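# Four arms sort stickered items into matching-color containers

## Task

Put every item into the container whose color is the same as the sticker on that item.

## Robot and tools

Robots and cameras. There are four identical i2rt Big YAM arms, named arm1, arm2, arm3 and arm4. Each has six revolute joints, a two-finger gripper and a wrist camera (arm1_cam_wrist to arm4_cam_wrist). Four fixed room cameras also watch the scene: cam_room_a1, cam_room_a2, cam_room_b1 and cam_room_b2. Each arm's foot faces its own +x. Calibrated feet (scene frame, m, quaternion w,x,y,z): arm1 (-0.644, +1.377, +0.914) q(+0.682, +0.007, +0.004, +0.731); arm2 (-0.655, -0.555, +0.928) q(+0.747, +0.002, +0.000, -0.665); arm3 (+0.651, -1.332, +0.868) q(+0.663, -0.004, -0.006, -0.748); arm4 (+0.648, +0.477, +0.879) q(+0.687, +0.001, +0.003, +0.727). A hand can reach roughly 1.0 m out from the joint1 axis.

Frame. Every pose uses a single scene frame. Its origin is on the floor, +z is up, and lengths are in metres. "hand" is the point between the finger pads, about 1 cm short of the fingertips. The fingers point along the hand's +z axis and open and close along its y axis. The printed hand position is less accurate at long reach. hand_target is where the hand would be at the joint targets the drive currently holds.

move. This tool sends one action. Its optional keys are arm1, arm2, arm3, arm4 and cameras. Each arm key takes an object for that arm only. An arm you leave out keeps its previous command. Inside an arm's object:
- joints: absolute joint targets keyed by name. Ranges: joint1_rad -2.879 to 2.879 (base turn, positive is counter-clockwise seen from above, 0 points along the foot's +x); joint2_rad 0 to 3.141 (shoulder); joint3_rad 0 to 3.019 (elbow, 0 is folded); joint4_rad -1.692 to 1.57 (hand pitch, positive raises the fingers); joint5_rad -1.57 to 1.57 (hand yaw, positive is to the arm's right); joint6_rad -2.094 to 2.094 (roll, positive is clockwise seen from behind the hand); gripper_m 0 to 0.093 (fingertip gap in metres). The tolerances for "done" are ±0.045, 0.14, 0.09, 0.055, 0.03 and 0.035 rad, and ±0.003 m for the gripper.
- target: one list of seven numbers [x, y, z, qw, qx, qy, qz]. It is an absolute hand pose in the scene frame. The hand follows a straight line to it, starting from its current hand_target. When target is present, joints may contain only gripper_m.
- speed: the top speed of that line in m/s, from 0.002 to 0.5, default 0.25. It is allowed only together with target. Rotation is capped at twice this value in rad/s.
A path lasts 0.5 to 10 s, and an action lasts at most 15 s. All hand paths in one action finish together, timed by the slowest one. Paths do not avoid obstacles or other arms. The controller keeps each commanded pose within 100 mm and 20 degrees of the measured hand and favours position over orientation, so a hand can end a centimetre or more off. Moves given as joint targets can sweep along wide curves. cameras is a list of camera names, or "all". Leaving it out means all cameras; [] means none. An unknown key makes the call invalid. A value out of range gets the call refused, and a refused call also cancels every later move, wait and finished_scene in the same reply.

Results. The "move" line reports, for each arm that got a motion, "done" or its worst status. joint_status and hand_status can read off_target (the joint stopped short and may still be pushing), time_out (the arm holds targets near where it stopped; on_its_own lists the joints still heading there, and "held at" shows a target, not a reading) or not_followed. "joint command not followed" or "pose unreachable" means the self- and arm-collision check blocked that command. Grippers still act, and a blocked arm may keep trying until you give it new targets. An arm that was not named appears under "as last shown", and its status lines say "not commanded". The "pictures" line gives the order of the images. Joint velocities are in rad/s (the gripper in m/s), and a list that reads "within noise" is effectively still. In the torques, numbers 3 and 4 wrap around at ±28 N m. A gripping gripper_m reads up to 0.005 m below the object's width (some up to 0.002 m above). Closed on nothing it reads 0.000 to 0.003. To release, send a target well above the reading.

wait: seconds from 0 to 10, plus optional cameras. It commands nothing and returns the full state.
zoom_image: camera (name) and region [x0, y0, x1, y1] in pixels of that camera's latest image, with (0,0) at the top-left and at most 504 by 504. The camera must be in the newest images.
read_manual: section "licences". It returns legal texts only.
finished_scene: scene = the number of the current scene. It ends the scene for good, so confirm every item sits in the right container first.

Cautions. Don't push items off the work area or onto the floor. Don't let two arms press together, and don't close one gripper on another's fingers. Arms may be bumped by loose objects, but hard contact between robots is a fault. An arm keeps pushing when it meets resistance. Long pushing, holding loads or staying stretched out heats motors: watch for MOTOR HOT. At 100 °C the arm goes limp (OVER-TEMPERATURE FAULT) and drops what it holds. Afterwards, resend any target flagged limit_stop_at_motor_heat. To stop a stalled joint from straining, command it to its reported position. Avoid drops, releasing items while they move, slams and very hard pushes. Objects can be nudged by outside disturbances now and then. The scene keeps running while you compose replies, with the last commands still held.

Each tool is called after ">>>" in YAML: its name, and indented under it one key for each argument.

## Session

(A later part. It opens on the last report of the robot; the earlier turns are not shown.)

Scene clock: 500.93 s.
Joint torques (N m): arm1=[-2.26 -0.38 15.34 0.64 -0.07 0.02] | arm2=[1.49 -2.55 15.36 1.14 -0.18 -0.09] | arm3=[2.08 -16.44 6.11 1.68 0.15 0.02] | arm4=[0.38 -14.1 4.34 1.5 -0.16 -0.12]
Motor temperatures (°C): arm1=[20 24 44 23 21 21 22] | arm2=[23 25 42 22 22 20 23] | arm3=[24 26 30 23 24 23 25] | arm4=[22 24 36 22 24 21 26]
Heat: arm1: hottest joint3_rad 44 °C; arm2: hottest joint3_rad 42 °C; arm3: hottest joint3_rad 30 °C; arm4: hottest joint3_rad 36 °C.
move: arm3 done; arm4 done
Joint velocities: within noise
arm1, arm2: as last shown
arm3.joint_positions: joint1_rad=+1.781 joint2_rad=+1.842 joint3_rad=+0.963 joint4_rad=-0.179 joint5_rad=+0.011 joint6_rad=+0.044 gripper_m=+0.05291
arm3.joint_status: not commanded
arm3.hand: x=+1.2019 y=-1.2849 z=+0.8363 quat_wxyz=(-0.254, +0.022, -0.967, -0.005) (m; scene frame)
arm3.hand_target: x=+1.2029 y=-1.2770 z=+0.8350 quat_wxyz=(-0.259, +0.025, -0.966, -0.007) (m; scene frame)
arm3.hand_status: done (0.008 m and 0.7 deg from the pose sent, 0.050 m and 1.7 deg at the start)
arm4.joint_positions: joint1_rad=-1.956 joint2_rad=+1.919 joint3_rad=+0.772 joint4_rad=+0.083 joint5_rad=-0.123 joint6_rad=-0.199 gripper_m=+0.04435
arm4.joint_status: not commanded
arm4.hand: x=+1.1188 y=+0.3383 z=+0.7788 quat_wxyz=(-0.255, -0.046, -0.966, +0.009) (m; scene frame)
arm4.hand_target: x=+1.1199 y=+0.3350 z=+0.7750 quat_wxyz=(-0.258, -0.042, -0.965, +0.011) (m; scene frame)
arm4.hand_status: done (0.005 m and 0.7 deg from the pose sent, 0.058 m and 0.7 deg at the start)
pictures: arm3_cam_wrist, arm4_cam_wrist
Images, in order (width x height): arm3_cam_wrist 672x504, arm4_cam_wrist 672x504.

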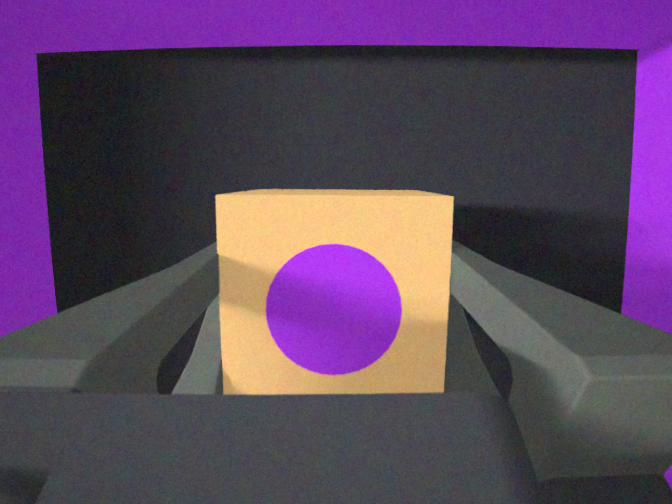

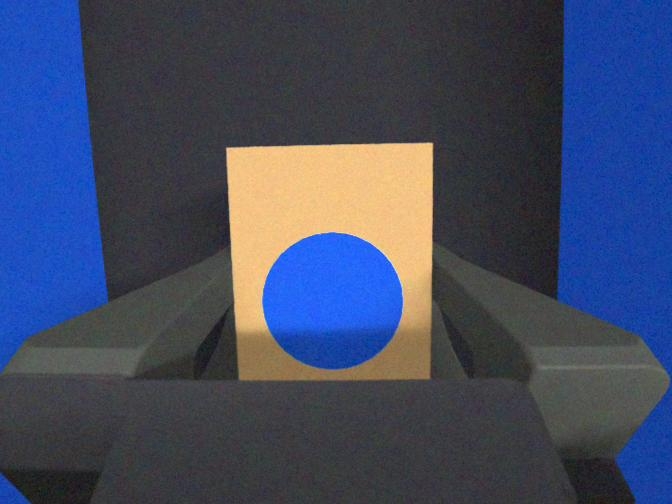

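>>> move:
  arm3: {"target": [1.201, -1.277, 0.81, 0.2587, -0.0253, 0.9656, 0.0068], "speed": 0.06}
  arm4: {"target": [1.12, 0.335, 0.755, 0.2586, 0.0421, 0.965, -0.0113], "speed": 0.06}
  cameras: ["arm3_cam_wrist", "arm4_cam_wrist"]

>>> move:
  arm3: {"target": [1.201, -1.277, 0.798, 0.2587, -0.0253, 0.9656, 0.0068], "speed": 0.05}
  arm4: {"target": [1.12, 0.335, 0.744, 0.2586, 0.0421, 0.965, -0.0113], "speed": 0.05}
  cameras: ["arm3_cam_wrist", "arm4_cam_wrist"]

Scene clock: 505.83 s.
Joint torques (N m): arm1=[-2.73 -0.09 15.38 0.81 -0.03 -0.02] | arm2=[1.44 -2.61 15.35 1.13 -0.18 -0.08] | arm3=[2.2 -16.62 5.6 1.69 0.15 0.02] | arm4=[0.44 -14.51 4.14 1.52 -0.13 -0.08]
Motor temperatures (°C): arm1=[20 24 44 23 21 21 22] | arm2=[23 25 42 22 22 20 23] | arm3=[24 26 29 23 24 23 25] | arm4=[22 24 35 22 24 21 27]
Heat: arm1: hottest joint3_rad 44 °C; arm2: hottest joint3_rad 42 °C; arm3: hottest joint3_rad 29 °C; arm4: hottest joint3_rad 35 °C.
move: arm3 done; arm4 done
Joint velocities: within noise
arm1.joint_positions: joint1_rad=-2.245 joint2_rad=+0.794 joint3_rad=+0.906 joint4_rad=-1.189 joint5_rad=-0.005 joint6_rad=+0.004 gripper_m=+0.08494
arm1.joint_status: not commanded
arm1.hand: x=-0.3919 y=+1.2057 z=+1.1841 quat_wxyz=(-0.227, -0.290, -0.927, +0.071) (m; scene frame)
arm1.hand_target: x=-0.3881 y=+1.2006 z=+1.2030 quat_wxyz=(-0.239, -0.291, -0.923, +0.075) (m; scene frame)
arm1.hand_status: not commanded
arm2.joint_positions: joint1_rad=+1.328 joint2_rad=+0.740 joint3_rad=+0.852 joint4_rad=-1.185 joint5_rad=+0.003 joint6_rad=+0.014 gripper_m=+0.08990
arm2.joint_status: not commanded
arm2.hand: x=-0.3731 y=-0.5929 z=+1.1909 quat_wxyz=(-0.246, -0.069, -0.967, +0.014) (m; scene frame)
arm2.hand_target: x=-0.3667 y=-0.5906 z=+1.2106 quat_wxyz=(-0.258, -0.057, -0.964, +0.013) (m; scene frame)
arm2.hand_status: not commanded
arm3.joint_positions: joint1_rad=+1.782 joint2_rad=+1.895 joint3_rad=+0.950 joint4_rad=-0.112 joint5_rad=+0.012 joint6_rad=+0.045 gripper_m=+0.05291
arm3.joint_status: not commanded
arm3.hand: x=+1.2002 y=-1.2848 z=+0.8116 quat_wxyz=(-0.254, +0.022, -0.967, -0.005) (m; scene frame)
arm3.hand_target: x=+1.2009 y=-1.2770 z=+0.8100 quat_wxyz=(-0.259, +0.025, -0.966, -0.007) (m; scene frame)
arm3.hand_status: done (0.008 m and 0.7 deg from the pose sent, 0.028 m and 0.7 deg at the start)
arm4.joint_positions: joint1_rad=-1.956 joint2_rad=+1.976 joint3_rad=+0.772 joint4_rad=+0.137 joint5_rad=-0.123 joint6_rad=-0.199 gripper_m=+0.04435
arm4.joint_status: not commanded
arm4.hand: x=+1.1168 y=+0.3389 z=+0.7586 quat_wxyz=(-0.254, -0.046, -0.966, +0.009) (m; scene frame)
arm4.hand_target: x=+1.1199 y=+0.3350 z=+0.7551 quat_wxyz=(-0.259, -0.042, -0.965, +0.011) (m; scene frame)
arm4.hand_status: done (0.006 m and 0.8 deg from the pose sent, 0.024 m and 0.6 deg at the start)
pictures: arm3_cam_wrist, arm4_cam_wrist
Images, in order (width x height): arm3_cam_wrist 672x504, arm4_cam_wrist 672x504.

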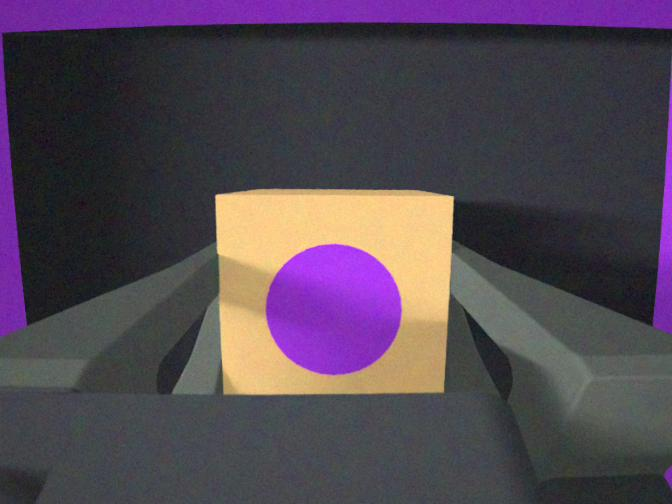

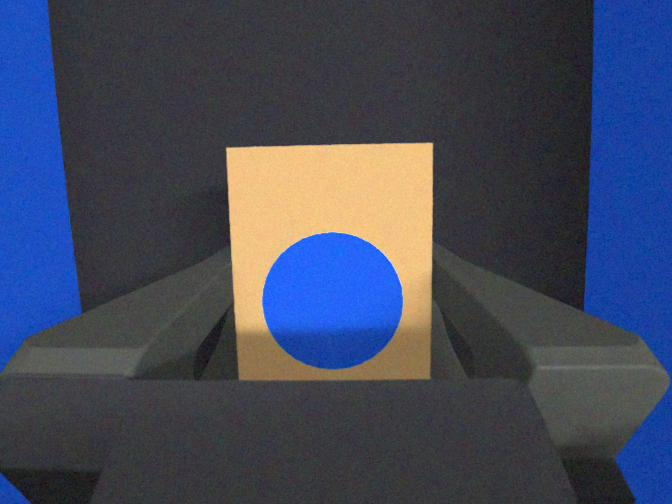

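Scene clock: 506.80 s.
Joint torques (N m): arm1=[-2.73 -0.26 15.41 0.69 -0.04 -0.02] | arm2=[1.38 -2.61 15.38 1.14 -0.18 -0.08] | arm3=[2.02 -16.5 5.3 1.74 0.16 0.03] | arm4=[-0.03 -14.1 4.23 1.47 -0.13 -0.09]
Motor temperatures (°C): arm1=[20 24 44 23 21 21 22] | arm2=[23 25 42 22 22 20 23] | arm3=[24 26 29 23 24 23 25] | arm4=[22 24 35 22 24 21 27]
Heat: arm1: hottest joint3_rad 44 °C; arm2: hottest joint3_rad 42 °C; arm3: hottest joint3_rad 29 °C; arm4: hottest joint3_rad 35 °C.
move: arm3 done; arm4 done
Joint velocities: within noise
arm1, arm2: as last shown
arm3.joint_positions: joint1_rad=+1.782 joint2_rad=+1.919 joint3_rad=+0.950 joint4_rad=-0.082 joint5_rad=+0.012 joint6_rad=+0.046 gripper_m=+0.05291
arm3.joint_status: not commanded
arm3.hand: x=+1.2020 y=-1.2848 z=+0.8023 quat_wxyz=(-0.257, +0.022, -0.966, -0.005) (m; scene frame)
arm3.hand_target: x=+1.2010 y=-1.2771 z=+0.7982 quat_wxyz=(-0.259, +0.025, -0.966, -0.007) (m; scene frame)
arm3.hand_status: done (0.009 m and 0.5 deg from the pose sent, 0.016 m and 0.7 deg at the start)
arm4.joint_positions: joint1_rad=-1.956 joint2_rad=+2.006 joint3_rad=+0.772 joint4_rad=+0.166 joint5_rad=-0.123 joint6_rad=-0.199 gripper_m=+0.04435
arm4.joint_status: not commanded
arm4.hand: x=+1.1152 y=+0.3394 z=+0.7478 quat_wxyz=(-0.253, -0.046, -0.966, +0.009) (m; scene frame)
arm4.hand_target: x=+1.1198 y=+0.3350 z=+0.7441 quat_wxyz=(-0.258, -0.042, -0.965, +0.011) (m; scene frame)
arm4.hand_status: done (0.007 m and 0.9 deg from the pose sent, 0.015 m and 0.8 deg at the start)
pictures: arm3_cam_wrist, arm4_cam_wrist
Images, in order (width x height): arm3_cam_wrist 672x504, arm4_cam_wrist 672x504.

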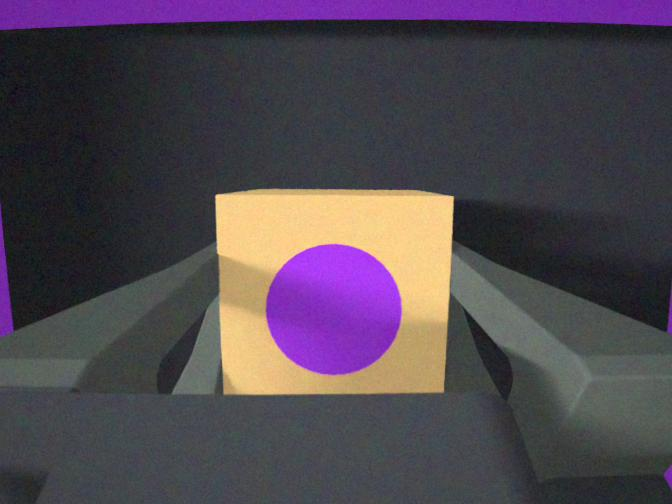

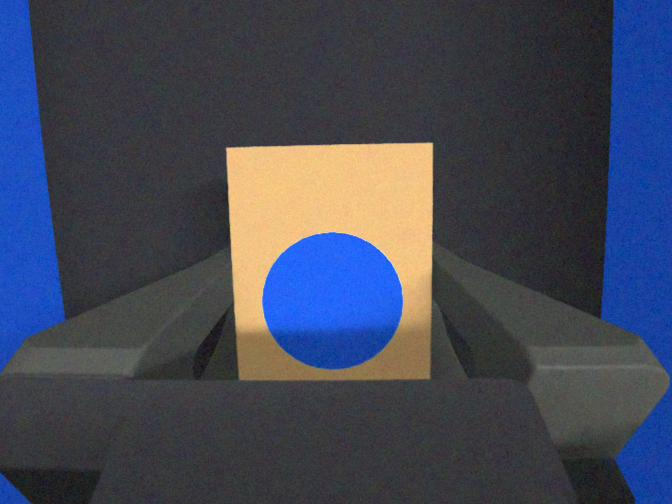

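>>> move:
  arm3: {"target": [1.2, -1.277, 0.788, 0.2587, -0.0253, 0.9656, 0.0068], "speed": 0.04}
  arm4: {"target": [1.12, 0.335, 0.735, 0.2586, 0.0421, 0.965, -0.0113], "speed": 0.04}
  cameras: ["arm3_cam_wrist", "arm4_cam_wrist"]

>>> move:
  arm3: {"target": [1.2, -1.277, 0.78, 0.2587, -0.0253, 0.9656, 0.0068], "speed": 0.04}
  arm4: {"target": [1.12, 0.335, 0.727, 0.2586, 0.0421, 0.965, -0.0113], "speed": 0.04}
  cameras: ["arm3_cam_wrist", "arm4_cam_wrist"]

Scene clock: 512.80 s.
Joint torques (N m): arm1=[-2.43 -0.03 15.56 0.7 -0.11 -0.02] | arm2=[1.49 -2.55 15.41 1.14 -0.18 -0.08] | arm3=[2.14 -16.44 5.07 1.7 0.16 0.03] | arm4=[0.38 -14.21 4.26 1.43 -0.11 -0.1]
Motor temperatures (°C): arm1=[20 24 44 23 21 21 22] | arm2=[23 25 42 22 22 20 23] | arm3=[24 26 29 23 24 23 25] | arm4=[22 24 34 22 24 21 27]
Heat: arm1: hottest joint3_rad 44 °C; arm2: hottest joint3_rad 42 °C; arm3: hottest joint3_rad 29 °C; arm4: hottest joint3_rad 34 °C.
move: arm3 done; arm4 done
Joint velocities: within noise
arm1, arm2: as last shown
arm3.joint_positions: joint1_rad=+1.783 joint2_rad=+1.940 joint3_rad=+0.946 joint4_rad=-0.056 joint5_rad=+0.012 joint6_rad=+0.046 gripper_m=+0.05291
arm3.joint_status: not commanded
arm3.hand: x=+1.2015 y=-1.2846 z=+0.7931 quat_wxyz=(-0.258, +0.022, -0.966, -0.005) (m; scene frame)
arm3.hand_target: x=+1.1998 y=-1.2770 z=+0.7881 quat_wxyz=(-0.259, +0.025, -0.966, -0.007) (m; scene frame)
arm3.hand_status: done (0.009 m and 0.4 deg from the pose sent, 0.016 m and 0.5 deg at the start)
arm4.joint_positions: joint1_rad=-1.956 joint2_rad=+2.032 joint3_rad=+0.772 joint4_rad=+0.189 joint5_rad=-0.123 joint6_rad=-0.199 gripper_m=+0.04435
arm4.joint_status: not commanded
arm4.hand: x=+1.1133 y=+0.3400 z=+0.7384 quat_wxyz=(-0.252, -0.047, -0.967, +0.008) (m; scene frame)
arm4.hand_target: x=+1.1198 y=+0.3350 z=+0.7352 quat_wxyz=(-0.259, -0.042, -0.965, +0.011) (m; scene frame)
arm4.hand_status: done (0.009 m and 1.0 deg from the pose sent, 0.014 m and 0.9 deg at the start)
pictures: arm3_cam_wrist, arm4_cam_wrist
Images, in order (width x height): arm3_cam_wrist 672x504, arm4_cam_wrist 672x504.

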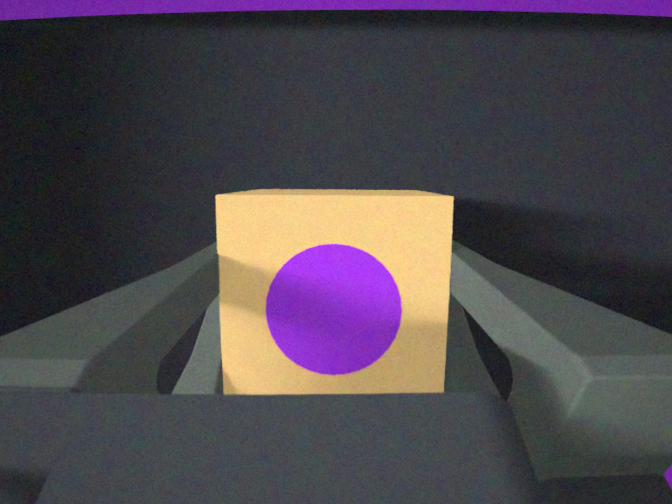

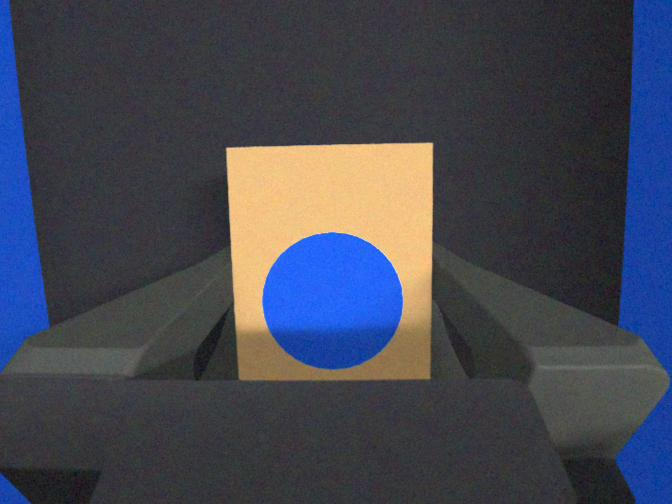

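Scene clock: 513.77 s.
Joint torques (N m): arm1=[-2.2 -0.32 15.3 0.7 -0.06 0.03] | arm2=[1.44 -2.49 15.39 1.1 -0.18 -0.09] | arm3=[2.02 -16.44 4.98 1.76 0.16 0.02] | arm4=[0.03 -13.1 4.56 1.32 -0.11 -0.05]
Motor temperatures (°C): arm1=[20 24 44 23 21 21 22] | arm2=[23 25 42 22 22 20 23] | arm3=[24 26 29 23 24 23 25] | arm4=[22 24 34 22 24 21 27]
Heat: arm1: hottest joint3_rad 44 °C; arm2: hottest joint3_rad 42 °C; arm3: hottest joint3_rad 29 °C; arm4: hottest joint3_rad 34 °C.
move: arm3 done; arm4 off_target
Joint velocities: within noise
arm1, arm2: as last shown
arm3.joint_positions: joint1_rad=+1.783 joint2_rad=+1.960 joint3_rad=+0.946 joint4_rad=-0.036 joint5_rad=+0.012 joint6_rad=+0.046 gripper_m=+0.05291
arm3.joint_status: not commanded
arm3.hand: x=+1.2015 y=-1.2847 z=+0.7849 quat_wxyz=(-0.258, +0.022, -0.966, -0.005) (m; scene frame)
arm3.hand_target: x=+1.1998 y=-1.2772 z=+0.7800 quat_wxyz=(-0.258, +0.025, -0.966, -0.007) (m; scene frame)
arm3.hand_status: done (0.009 m and 0.4 deg from the pose sent, 0.015 m and 0.4 deg at the start)
arm4.joint_positions: joint1_rad=-1.956 joint2_rad=+2.042 joint3_rad=+0.772 joint4_rad=+0.214 joint5_rad=-0.123 joint6_rad=-0.200 gripper_m=+0.04435
arm4.joint_status: not commanded
arm4.hand: x=+1.1159 y=+0.3391 z=+0.7369 quat_wxyz=(-0.259, -0.046, -0.965, +0.011) (m; scene frame)
arm4.hand_target: x=+1.1195 y=+0.3351 z=+0.7272 quat_wxyz=(-0.258, -0.042, -0.965, +0.011) (m; scene frame)
arm4.hand_status: off_target (0.011 m and 0.4 deg from the pose sent, 0.014 m and 1.0 deg at the start)
pictures: arm3_cam_wrist, arm4_cam_wrist
Images, in order (width x height): arm3_cam_wrist 672x504, arm4_cam_wrist 672x504.

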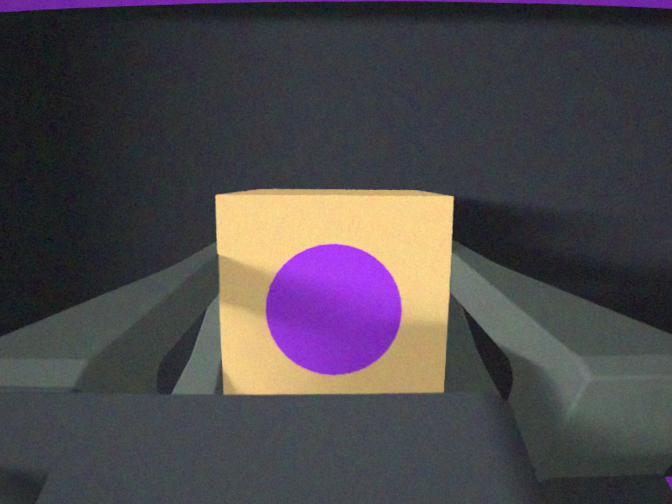

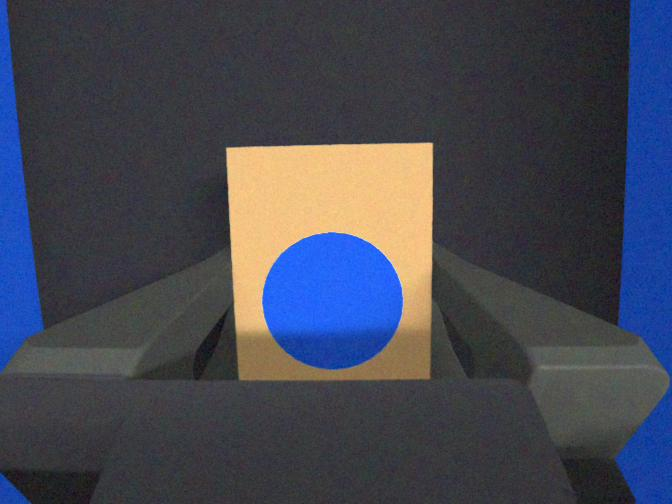

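>>> move:
  arm3: {"target": [1.2, -1.277, 0.772, 0.2587, -0.0253, 0.9656, 0.0068], "speed": 0.04}
  arm4: {"target": [1.12, 0.335, 0.733, 0.2586, 0.0421, 0.965, -0.0113], "speed": 0.04}
  cameras: ["arm3_cam_wrist"]

>>> move:
  arm4: {"joints": {"gripper_m": 0.052}}
  arm3: {"target": [1.2, -1.277, 0.764, 0.2587, -0.0253, 0.9656, 0.0068], "speed": 0.04}
  cameras: ["arm3_cam_wrist", "arm4_cam_wrist"]

Scene clock: 519.17 s.
Joint torques (N m): arm1=[-2.61 -0.21 15.46 0.72 -0.04 0.03] | arm2=[1.44 -2.55 15.38 1.11 -0.18 -0.08] | arm3=[2.2 -16.62 4.85 1.72 0.16 0.03] | arm4=[0.21 -14.39 4.31 0.84 -0.11 -0.08]
Motor temperatures (°C): arm1=[20 24 44 23 21 21 22] | arm2=[23 25 42 22 22 20 23] | arm3=[24 26 29 23 24 23 25] | arm4=[22 24 33 22 24 21 27]
Heat: arm1: hottest joint3_rad 44 °C; arm2: hottest joint3_rad 42 °C; arm3: hottest joint3_rad 29 °C; arm4: hottest joint3_rad 33 °C.
move: arm3 done; arm4 done
Joint velocities: within noise
arm1, arm2: as last shown
arm3.joint_positions: joint1_rad=+1.784 joint2_rad=+1.980 joint3_rad=+0.946 joint4_rad=-0.017 joint5_rad=+0.012 joint6_rad=+0.046 gripper_m=+0.05291
arm3.joint_status: not commanded
arm3.hand: x=+1.2013 y=-1.2847 z=+0.7768 quat_wxyz=(-0.257, +0.022, -0.966, -0.005) (m; scene frame)
arm3.hand_target: x=+1.1998 y=-1.2771 z=+0.7720 quat_wxyz=(-0.258, +0.025, -0.966, -0.007) (m; scene frame)
arm3.hand_status: done (0.009 m and 0.4 deg from the pose sent, 0.015 m and 0.4 deg at the start)
arm4.joint_positions: joint1_rad=-1.956 joint2_rad=+2.042 joint3_rad=+0.772 joint4_rad=+0.214 joint5_rad=-0.123 joint6_rad=-0.200 gripper_m=+0.04435
arm4.joint_status: not commanded
arm4.hand: x=+1.1159 y=+0.3391 z=+0.7369 quat_wxyz=(-0.259, -0.046, -0.965, +0.011) (m; scene frame)
arm4.hand_target: x=+1.1198 y=+0.3350 z=+0.7330 quat_wxyz=(-0.259, -0.042, -0.965, +0.011) (m; scene frame)
arm4.hand_status: done (0.007 m and 0.4 deg from the pose sent, 0.007 m and 0.4 deg at the start)
pictures: arm3_cam_wrist
Images, in order (width x height): arm3_cam_wrist 672x504.

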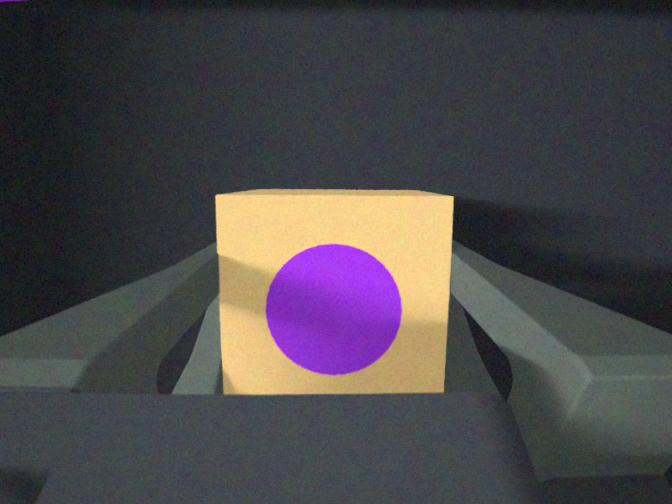

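Scene clock: 520.13 s.
Joint torques (N m): arm1=[-2.08 -0.38 15.42 0.64 0.02 -0.01] | arm2=[1.38 -2.49 15.38 1.13 -0.17 -0.08] | arm3=[2.14 -16.21 4.85 1.66 0.15 0.02] | arm4=[-0.15 -14.39 4.36 0.75 -0.12 -0.09]
Motor temperatures (°C): arm1=[20 24 44 23 21 21 22] | arm2=[23 25 42 22 22 20 23] | arm3=[24 26 29 23 24 23 25] | arm4=[22 24 33 22 24 21 27]
Heat: arm1: hottest joint3_rad 44 °C; arm2: hottest joint3_rad 42 °C; arm3: hottest joint3_rad 29 °C; arm4: hottest joint3_rad 33 °C.
move: arm3 off_target; arm4 done
Joint velocities: within noise
arm1, arm2: as last shown
arm3.joint_positions: joint1_rad=+1.784 joint2_rad=+1.995 joint3_rad=+0.946 joint4_rad=+0.004 joint5_rad=+0.013 joint6_rad=+0.047 gripper_m=+0.05291
arm3.joint_status: not commanded
arm3.hand: x=+1.2024 y=-1.2847 z=+0.7714 quat_wxyz=(-0.260, +0.022, -0.965, -0.005) (m; scene frame)
arm3.hand_target: x=+1.1998 y=-1.2772 z=+0.7641 quat_wxyz=(-0.259, +0.025, -0.966, -0.007) (m; scene frame)
arm3.hand_status: off_target (0.011 m and 0.5 deg from the pose sent, 0.015 m and 0.4 deg at the start)
arm4.joint_positions: joint1_rad=-1.956 joint2_rad=+2.042 joint3_rad=+0.772 joint4_rad=+0.214 joint5_rad=-0.123 joint6_rad=-0.200 gripper_m=+0.05191
arm4.joint_status: all done
arm4.hand: x=+1.1159 y=+0.3391 z=+0.7369 quat_wxyz=(-0.259, -0.046, -0.965, +0.011) (m; scene frame)
arm4.hand_target: x=+1.1198 y=+0.3350 z=+0.7330 quat_wxyz=(-0.259, -0.042, -0.965, +0.011) (m; scene frame)
arm4.hand_status: not commanded
pictures: arm3_cam_wrist, arm4_cam_wrist
Images, in order (width x height): arm3_cam_wrist 672x504, arm4_cam_wrist 672x504.

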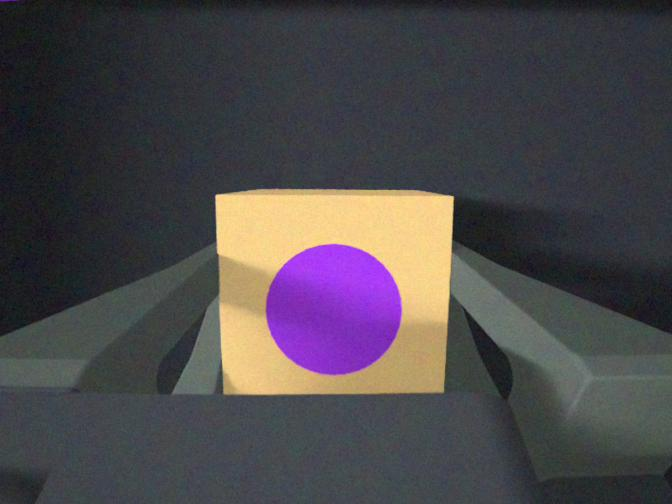

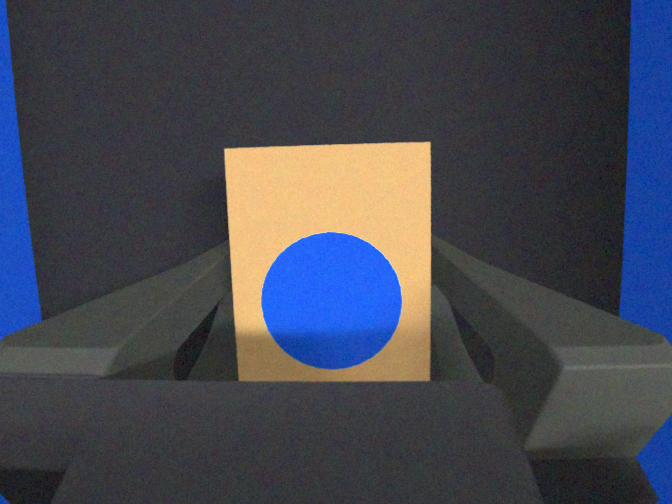

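>>> move:
  arm4: {"joints": {"gripper_m": 0.08}}
  arm3: {"target": [1.2, -1.277, 0.759, 0.2587, -0.0253, 0.9656, 0.0068], "speed": 0.04}
  cameras: ["arm3_cam_wrist", "arm4_cam_wrist"]

Scene clock: 528.57 s.
Joint torques (N m): arm1=[-2.32 -0.56 15.31 0.88 -0.06 0.03] | arm2=[1.32 -2.37 15.38 1.14 -0.18 -0.08] | arm3=[1.9 -15.5 4.83 1.66 0.15 0.01] | arm4=[0.32 -14.68 4.34 0.76 -0.09 -0.06]
Motor temperatures (°C): arm1=[20 24 45 23 21 21 22] | arm2=[23 25 42 22 22 20 23] | arm3=[24 26 28 23 24 23 25] | arm4=[22 25 33 22 24 21 26]
Heat: arm1: hottest joint3_rad 45 °C; arm2: hottest joint3_rad 42 °C; arm3: hottest joint3_rad 28 °C; arm4: hottest joint3_rad 33 °C.
move: arm3 off_target; arm4 done
Joint velocities: within noise
arm1, arm2: as last shown
arm3.joint_positions: joint1_rad=+1.784 joint2_rad=+1.998 joint3_rad=+0.946 joint4_rad=+0.017 joint5_rad=+0.013 joint6_rad=+0.048 gripper_m=+0.05291
arm3.joint_status: not commanded
arm3.hand: x=+1.2044 y=-1.2843 z=+0.7712 quat_wxyz=(-0.265, +0.021, -0.964, -0.006) (m; scene frame)
arm3.hand_target: x=+1.1996 y=-1.2771 z=+0.7592 quat_wxyz=(-0.259, +0.025, -0.966, -0.007) (m; scene frame)
arm3.hand_status: off_target (0.015 m and 0.9 deg from the pose sent, 0.015 m and 0.5 deg at the start)
arm4.joint_positions: joint1_rad=-1.956 joint2_rad=+2.042 joint3_rad=+0.772 joint4_rad=+0.214 joint5_rad=-0.124 joint6_rad=-0.200 gripper_m=+0.07989
arm4.joint_status: all done
arm4.hand: x=+1.1159 y=+0.3391 z=+0.7369 quat_wxyz=(-0.259, -0.046, -0.965, +0.010) (m; scene frame)
arm4.hand_target: x=+1.1198 y=+0.3350 z=+0.7330 quat_wxyz=(-0.259, -0.042, -0.965, +0.011) (m; scene frame)
arm4.hand_status: not commanded
pictures: arm3_cam_wrist, arm4_cam_wrist
Images, in order (width x height): arm3_cam_wrist 672x504, arm4_cam_wrist 672x504.

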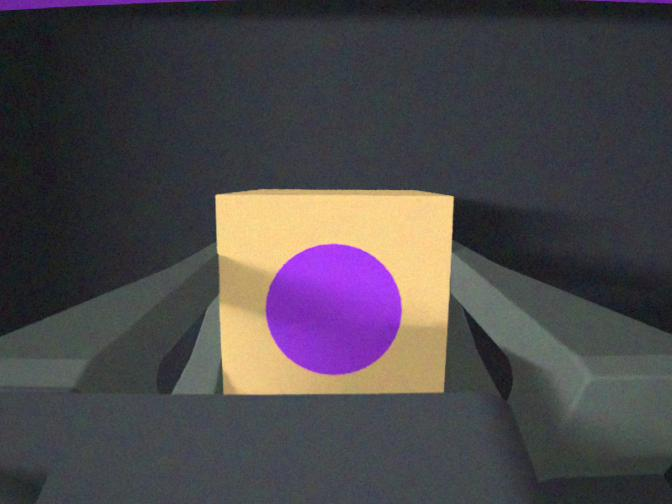

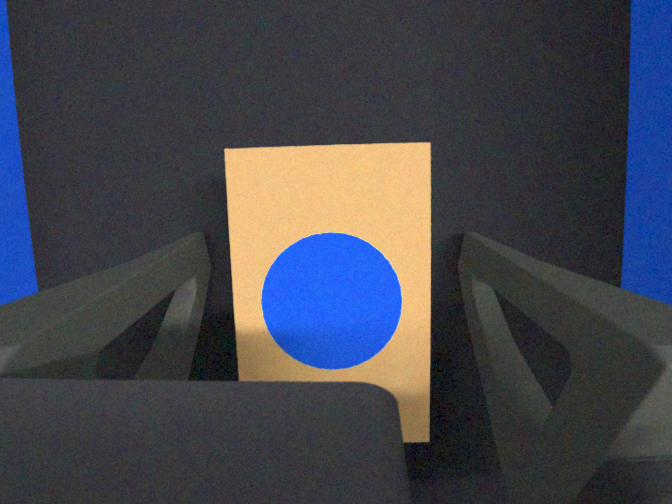

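>>> move:
  arm3: {"target": [1.2, -1.277, 0.766, 0.2587, -0.0253, 0.9656, 0.0068], "speed": 0.04}
  arm4: {"target": [1.08, 0.34, 0.83, 0.2586, 0.0421, 0.965, -0.0113], "speed": 0.06}
  cameras: ["arm4_cam_wrist"]

>>> move:
  arm3: {"joints": {"gripper_m": 0.06}}
  arm4: {"target": [1.03, 0.36, 0.95, 0.2586, 0.0421, 0.965, -0.0113], "speed": 0.15}
  cameras: ["arm3_cam_wrist", "arm4_cam_wrist"]

Scene clock: 538.63 s.
Joint torques (N m): arm1=[-2.37 -0.09 15.31 0.73 -0.04 0.01] | arm2=[1.38 -2.55 15.39 1.16 -0.17 -0.08] | arm3=[2.14 -16.97 4.78 0.91 0.16 0.01] | arm4=[0.21 -14.33 4.57 0.47 -0.11 -0.09]
Motor temperatures (°C): arm1=[20 24 45 23 21 21 22] | arm2=[23 25 42 22 22 20 23] | arm3=[24 26 28 23 24 23 25] | arm4=[22 25 32 22 24 21 26]
Heat: arm1: hottest joint3_rad 45 °C; arm2: hottest joint3_rad 42 °C; arm3: hottest joint3_rad 28 °C; arm4: hottest joint3_rad 32 °C.
move: arm3 done; arm4 done
Joint velocities: within noise
arm1, arm2: as last shown
arm3.joint_positions: joint1_rad=+1.784 joint2_rad=+1.998 joint3_rad=+0.946 joint4_rad=+0.017 joint5_rad=+0.013 joint6_rad=+0.048 gripper_m=+0.05291
arm3.joint_status: not commanded
arm3.hand: x=+1.2044 y=-1.2843 z=+0.7712 quat_wxyz=(-0.265, +0.021, -0.964, -0.006) (m; scene frame)
arm3.hand_target: x=+1.1998 y=-1.2770 z=+0.7660 quat_wxyz=(-0.259, +0.025, -0.966, -0.007) (m; scene frame)
arm3.hand_status: done (0.010 m and 0.9 deg from the pose sent, 0.010 m and 0.9 deg at the start)
arm4.joint_positions: joint1_rad=-1.978 joint2_rad=+1.723 joint3_rad=+0.668 joint4_rad=-0.003 joint5_rad=-0.135 joint6_rad=-0.220 gripper_m=+0.07989
arm4.joint_status: not commanded
arm4.hand: x=+1.0823 y=+0.3422 z=+0.8268 quat_wxyz=(-0.259, -0.046, -0.965, +0.010) (m; scene frame)
arm4.hand_target: x=+1.0801 y=+0.3400 z=+0.8300 quat_wxyz=(-0.259, -0.042, -0.965, +0.011) (m; scene frame)
arm4.hand_status: done (0.005 m and 0.4 deg from the pose sent, 0.100 m and 0.4 deg at the start)
pictures: arm4_cam_wrist
Images, in order (width x height): arm4_cam_wrist 672x504.

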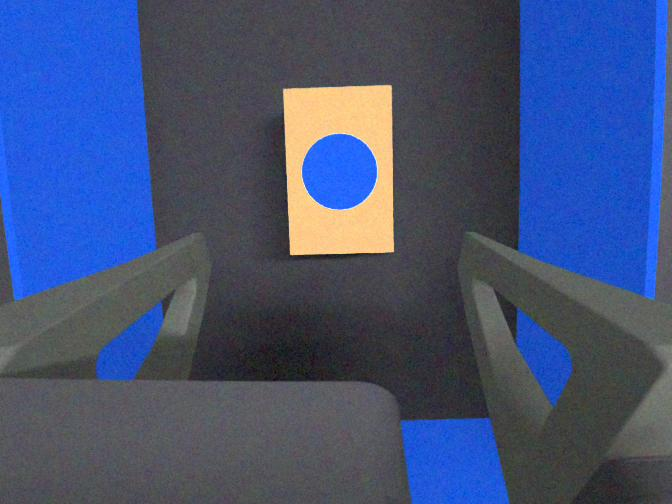

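Scene clock: 540.13 s.
Joint torques (N m): arm1=[-2.02 0.15 15.46 0.79 -0.07 0] | arm2=[1.44 -2.43 15.32 1.11 -0.17 -0.09] | arm3=[2.14 -17.14 4.83 0.91 0.14 0.02] | arm4=[-0.15 -8.35 7.68 0.53 -0.11 -0.08]
Motor temperatures (°C): arm1=[20 24 45 23 21 21 22] | arm2=[23 25 42 22 22 20 23] | arm3=[24 26 28 23 24 23 25] | arm4=[22 25 32 22 24 21 26]
Heat: arm1: hottest joint3_rad 45 °C; arm2: hottest joint3_rad 42 °C; arm3: hottest joint3_rad 28 °C; arm4: hottest joint3_rad 32 °C.
move: arm3 done; arm4 done
Joint velocities: within noise
arm1.joint_positions: joint1_rad=-2.245 joint2_rad=+0.794 joint3_rad=+0.906 joint4_rad=-1.189 joint5_rad=-0.005 joint6_rad=+0.004 gripper_m=+0.08494
arm1.joint_status: not commanded
arm1.hand: x=-0.3919 y=+1.2057 z=+1.1841 quat_wxyz=(-0.227, -0.290, -0.927, +0.071) (m; scene frame)
arm1.hand_target: x=-0.3881 y=+1.2006 z=+1.2030 quat_wxyz=(-0.239, -0.291, -0.923, +0.075) (m; scene frame)
arm1.hand_status: not commanded
arm2.joint_positions: joint1_rad=+1.328 joint2_rad=+0.740 joint3_rad=+0.852 joint4_rad=-1.185 joint5_rad=+0.003 joint6_rad=+0.014 gripper_m=+0.08990
arm2.joint_status: not commanded
arm2.hand: x=-0.3731 y=-0.5929 z=+1.1909 quat_wxyz=(-0.246, -0.069, -0.967, +0.014) (m; scene frame)
arm2.hand_target: x=-0.3667 y=-0.5906 z=+1.2106 quat_wxyz=(-0.258, -0.057, -0.964, +0.013) (m; scene frame)
arm2.hand_status: not commanded
arm3.joint_positions: joint1_rad=+1.784 joint2_rad=+1.998 joint3_rad=+0.946 joint4_rad=+0.017 joint5_rad=+0.013 joint6_rad=+0.048 gripper_m=+0.05996
arm3.joint_status: all done
arm3.hand: x=+1.2044 y=-1.2844 z=+0.7712 quat_wxyz=(-0.265, +0.021, -0.964, -0.006) (m; scene frame)
arm3.hand_target: x=+1.1998 y=-1.2771 z=+0.7660 quat_wxyz=(-0.259, +0.025, -0.966, -0.007) (m; scene frame)
arm3.hand_status: not commanded
arm4.joint_positions: joint1_rad=-1.978 joint2_rad=+1.263 joint3_rad=+0.623 joint4_rad=-0.413 joint5_rad=-0.135 joint6_rad=-0.220 gripper_m=+0.07989
arm4.joint_status: not commanded
arm4.hand: x=+1.0309 y=+0.3616 z=+0.9494 quat_wxyz=(-0.261, -0.046, -0.964, +0.011) (m; scene frame)
arm4.hand_target: x=+1.0301 y=+0.3600 z=+0.9501 quat_wxyz=(-0.259, -0.042, -0.965, +0.011) (m; scene frame)
arm4.hand_status: done (0.002 m and 0.5 deg from the pose sent, 0.135 m and 0.4 deg at the start)
pictures: arm3_cam_wrist, arm4_cam_wrist
Images, in order (width x height): arm3_cam_wrist 672x504, arm4_cam_wrist 672x504.

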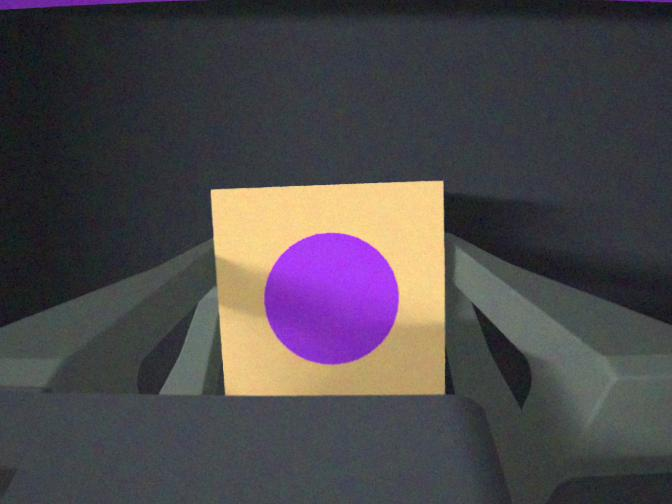

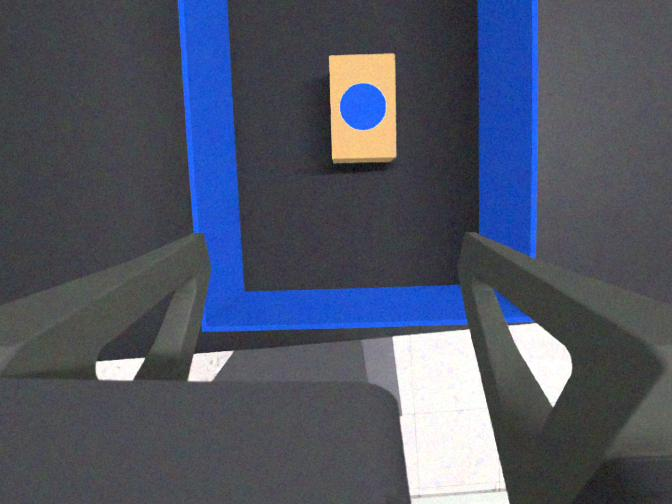

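>>> move:
  arm3: {"joints": {"gripper_m": 0.085}}
  cameras: ["arm3_cam_wrist"]

>>> move:
  arm3: {"target": [1.185, -1.28, 0.86, 0.2587, -0.0253, 0.9656, 0.0068], "speed": 0.06}
  cameras: ["arm3_cam_wrist"]

>>> move:
  arm3: {"target": [1.1, -1.28, 1.0, 0.2587, -0.0253, 0.9656, 0.0068], "speed": 0.15}
  arm4: {"joints": {"joint2_rad": 1.0, "joint3_rad": 0.9, "joint4_rad": -0.9}}
  cameras: ["arm3_cam_wrist", "arm4_cam_wrist", "cam_room_a1", "cam_room_a2"]

Scene clock: 547.20 s.
Joint torques (N m): arm1=[-2.26 -0.32 15.46 0.69 -0.08 0.03] | arm2=[1.61 -2.61 15.39 1.1 -0.18 -0.08] | arm3=[2.26 -16.91 4.82 0.96 0.14 0.01] | arm4=[0.15 -8.76 7.71 0.38 -0.1 -0.08]
Motor temperatures (°C): arm1=[20 24 45 23 21 21 21] | arm2=[23 25 42 22 22 20 23] | arm3=[24 26 28 23 24 23 25] | arm4=[22 24 33 22 24 21 26]
Heat: arm1: hottest joint3_rad 45 °C; arm2: hottest joint3_rad 42 °C; arm3: hottest joint3_rad 28 °C; arm4: hottest joint3_rad 33 °C.
move: arm3 done
Joint velocities: within noise
arm1, arm2, arm4: as last shown
arm3.joint_positions: joint1_rad=+1.784 joint2_rad=+1.998 joint3_rad=+0.946 joint4_rad=+0.017 joint5_rad=+0.013 joint6_rad=+0.048 gripper_m=+0.08493
arm3.joint_status: all done
arm3.hand: x=+1.2044 y=-1.2844 z=+0.7712 quat_wxyz=(-0.265, +0.021, -0.964, -0.006) (m; scene frame)
arm3.hand_target: x=+1.1998 y=-1.2771 z=+0.7660 quat_wxyz=(-0.259, +0.025, -0.966, -0.007) (m; scene frame)
arm3.hand_status: not commanded
arm4.hand: x=+1.0309 y=+0.3617 z=+0.9494 quat_wxyz=(-0.261, -0.046, -0.964, +0.011) (m; scene frame)
pictures: arm3_cam_wrist
Images, in order (width x height): arm3_cam_wrist 672x504.

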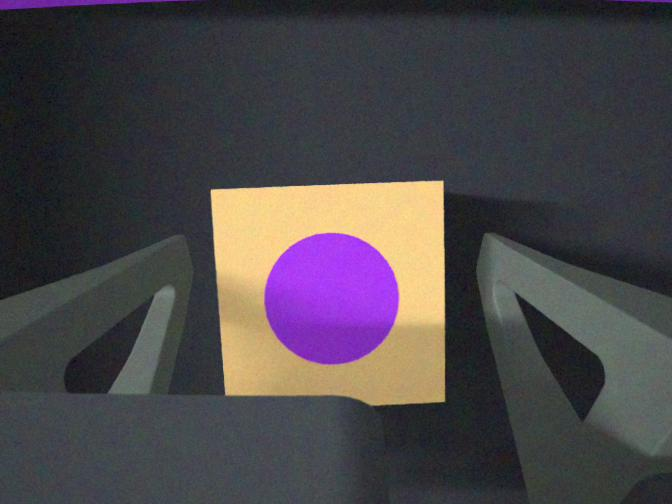

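Scene clock: 549.40 s.
Joint torques (N m): arm1=[-2.73 -0.15 15.38 0.8 -0.05 0.02] | arm2=[1.38 -2.61 15.36 1.16 -0.17 -0.09] | arm3=[1.61 -16.97 5.91 0.76 0.02 -0.04] | arm4=[0.15 -8.47 7.73 0.5 -0.14 -0.08]
Motor temperatures (°C): arm1=[20 24 45 23 21 21 21] | arm2=[23 25 42 22 22 20 23] | arm3=[24 26 28 23 24 23 25] | arm4=[22 24 33 22 24 21 26]
Heat: arm1: hottest joint3_rad 45 °C; arm2: hottest joint3_rad 42 °C; arm3: hottest joint3_rad 28 °C; arm4: hottest joint3_rad 33 °C.
move: arm3 done
Joint velocities: within noise
arm1, arm2, arm4: as last shown
arm3.joint_positions: joint1_rad=+1.784 joint2_rad=+1.768 joint3_rad=+0.924 joint4_rad=-0.201 joint5_rad=+0.013 joint6_rad=+0.048 gripper_m=+0.08493
arm3.joint_status: not commanded
arm3.hand: x=+1.1887 y=-1.2846 z=+0.8578 quat_wxyz=(-0.260, +0.021, -0.965, -0.005) (m; scene frame)
arm3.hand_target: x=+1.1850 y=-1.2800 z=+0.8599 quat_wxyz=(-0.259, +0.025, -0.966, -0.007) (m; scene frame)
arm3.hand_status: done (0.006 m and 0.5 deg from the pose sent, 0.091 m and 0.9 deg at the start)
pictures: arm3_cam_wrist
Images, in order (width x height): arm3_cam_wrist 672x504.

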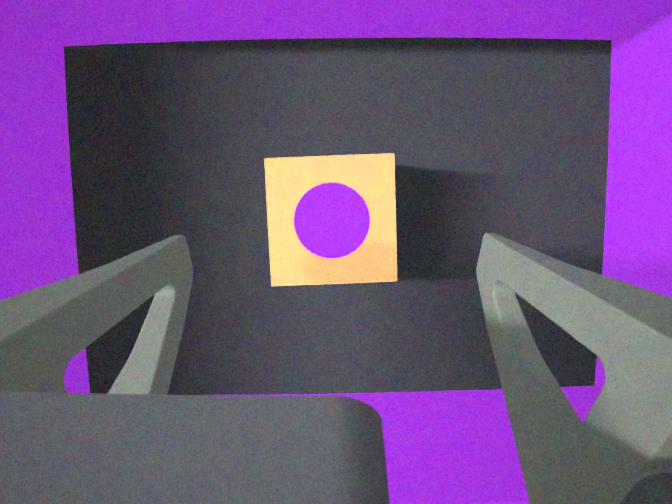

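Scene clock: 551.13 s.
Joint torques (N m): arm1=[-2.02 0.38 15.5 0.92 -0.02 0.05] | arm2=[1.44 -2.43 15.38 1.13 -0.18 -0.08] | arm3=[2.2 -10.4 8.14 0.75 0.15 0.03] | arm4=[0.56 -5.42 9.84 0.62 -0.09 -0.09]
Motor temperatures (°C): arm1=[20 24 45 23 21 21 21] | arm2=[23 25 42 22 22 20 23] | arm3=[24 26 28 23 24 23 25] | arm4=[22 24 33 22 24 21 26]
Heat: arm1: hottest joint3_rad 45 °C; arm2: hottest joint3_rad 42 °C; arm3: hottest joint3_rad 28 °C; arm4: hottest joint3_rad 33 °C.
move: arm3 done; arm4 done
Joint velocities: within noise
arm1, arm2: as last shown
arm3.joint_positions: joint1_rad=+1.796 joint2_rad=+1.299 joint3_rad=+0.849 joint4_rad=-0.586 joint5_rad=+0.019 joint6_rad=+0.057 gripper_m=+0.08493
arm3.joint_status: not commanded
arm3.hand: x=+1.1036 y=-1.2859 z=+1.0035 quat_wxyz=(-0.265, +0.022, -0.964, -0.006) (m; scene frame)
arm3.hand_target: x=+1.1000 y=-1.2800 z=+1.0000 quat_wxyz=(-0.259, +0.025, -0.966, -0.007) (m; scene frame)
arm3.hand_status: done (0.008 m and 0.8 deg from the pose sent, 0.168 m and 0.5 deg at the start)
arm4.joint_positions: joint1_rad=-1.978 joint2_rad=+0.989 joint3_rad=+0.889 joint4_rad=-0.889 joint5_rad=-0.135 joint6_rad=-0.220 gripper_m=+0.07989
arm4.joint_status: all done
arm4.hand: x=+1.0181 y=+0.3672 z=+1.1197 quat_wxyz=(-0.290, -0.043, -0.956, +0.020) (m; scene frame)
arm4.hand_target: x=+1.0192 y=+0.3650 z=+1.1198 quat_wxyz=(-0.286, -0.040, -0.957, +0.020) (m; scene frame)
arm4.hand_status: not commanded
pictures: arm3_cam_wrist, arm4_cam_wrist, cam_room_a1, cam_room_a2
Images, in order (width x height): arm3_cam_wrist 672x504, arm4_cam_wrist 672x504, cam_room_a1 672x504, cam_room_a2 672x504.

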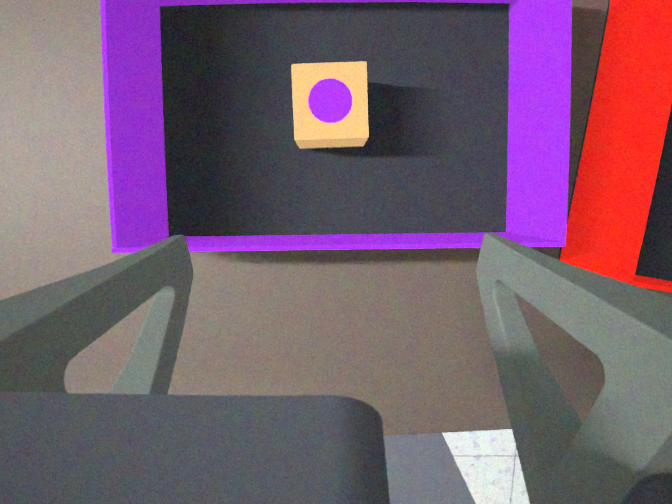

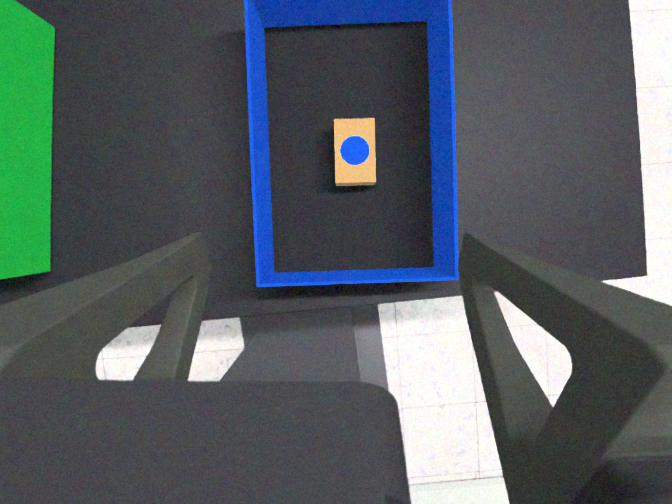

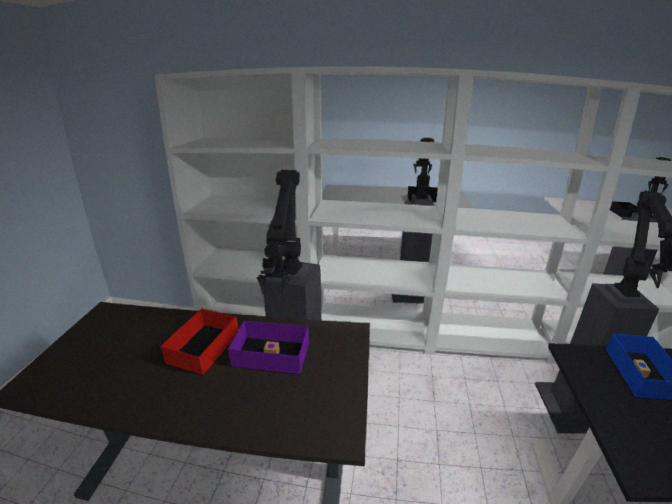

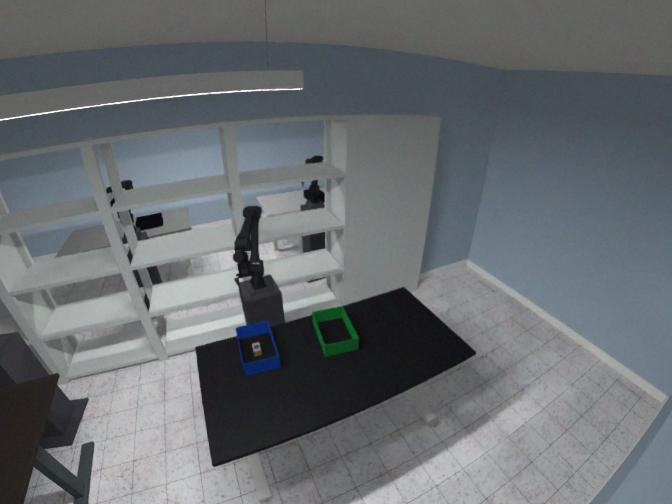

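>>> finished_scene:
  scene: 2

The scene is finished: the task was done.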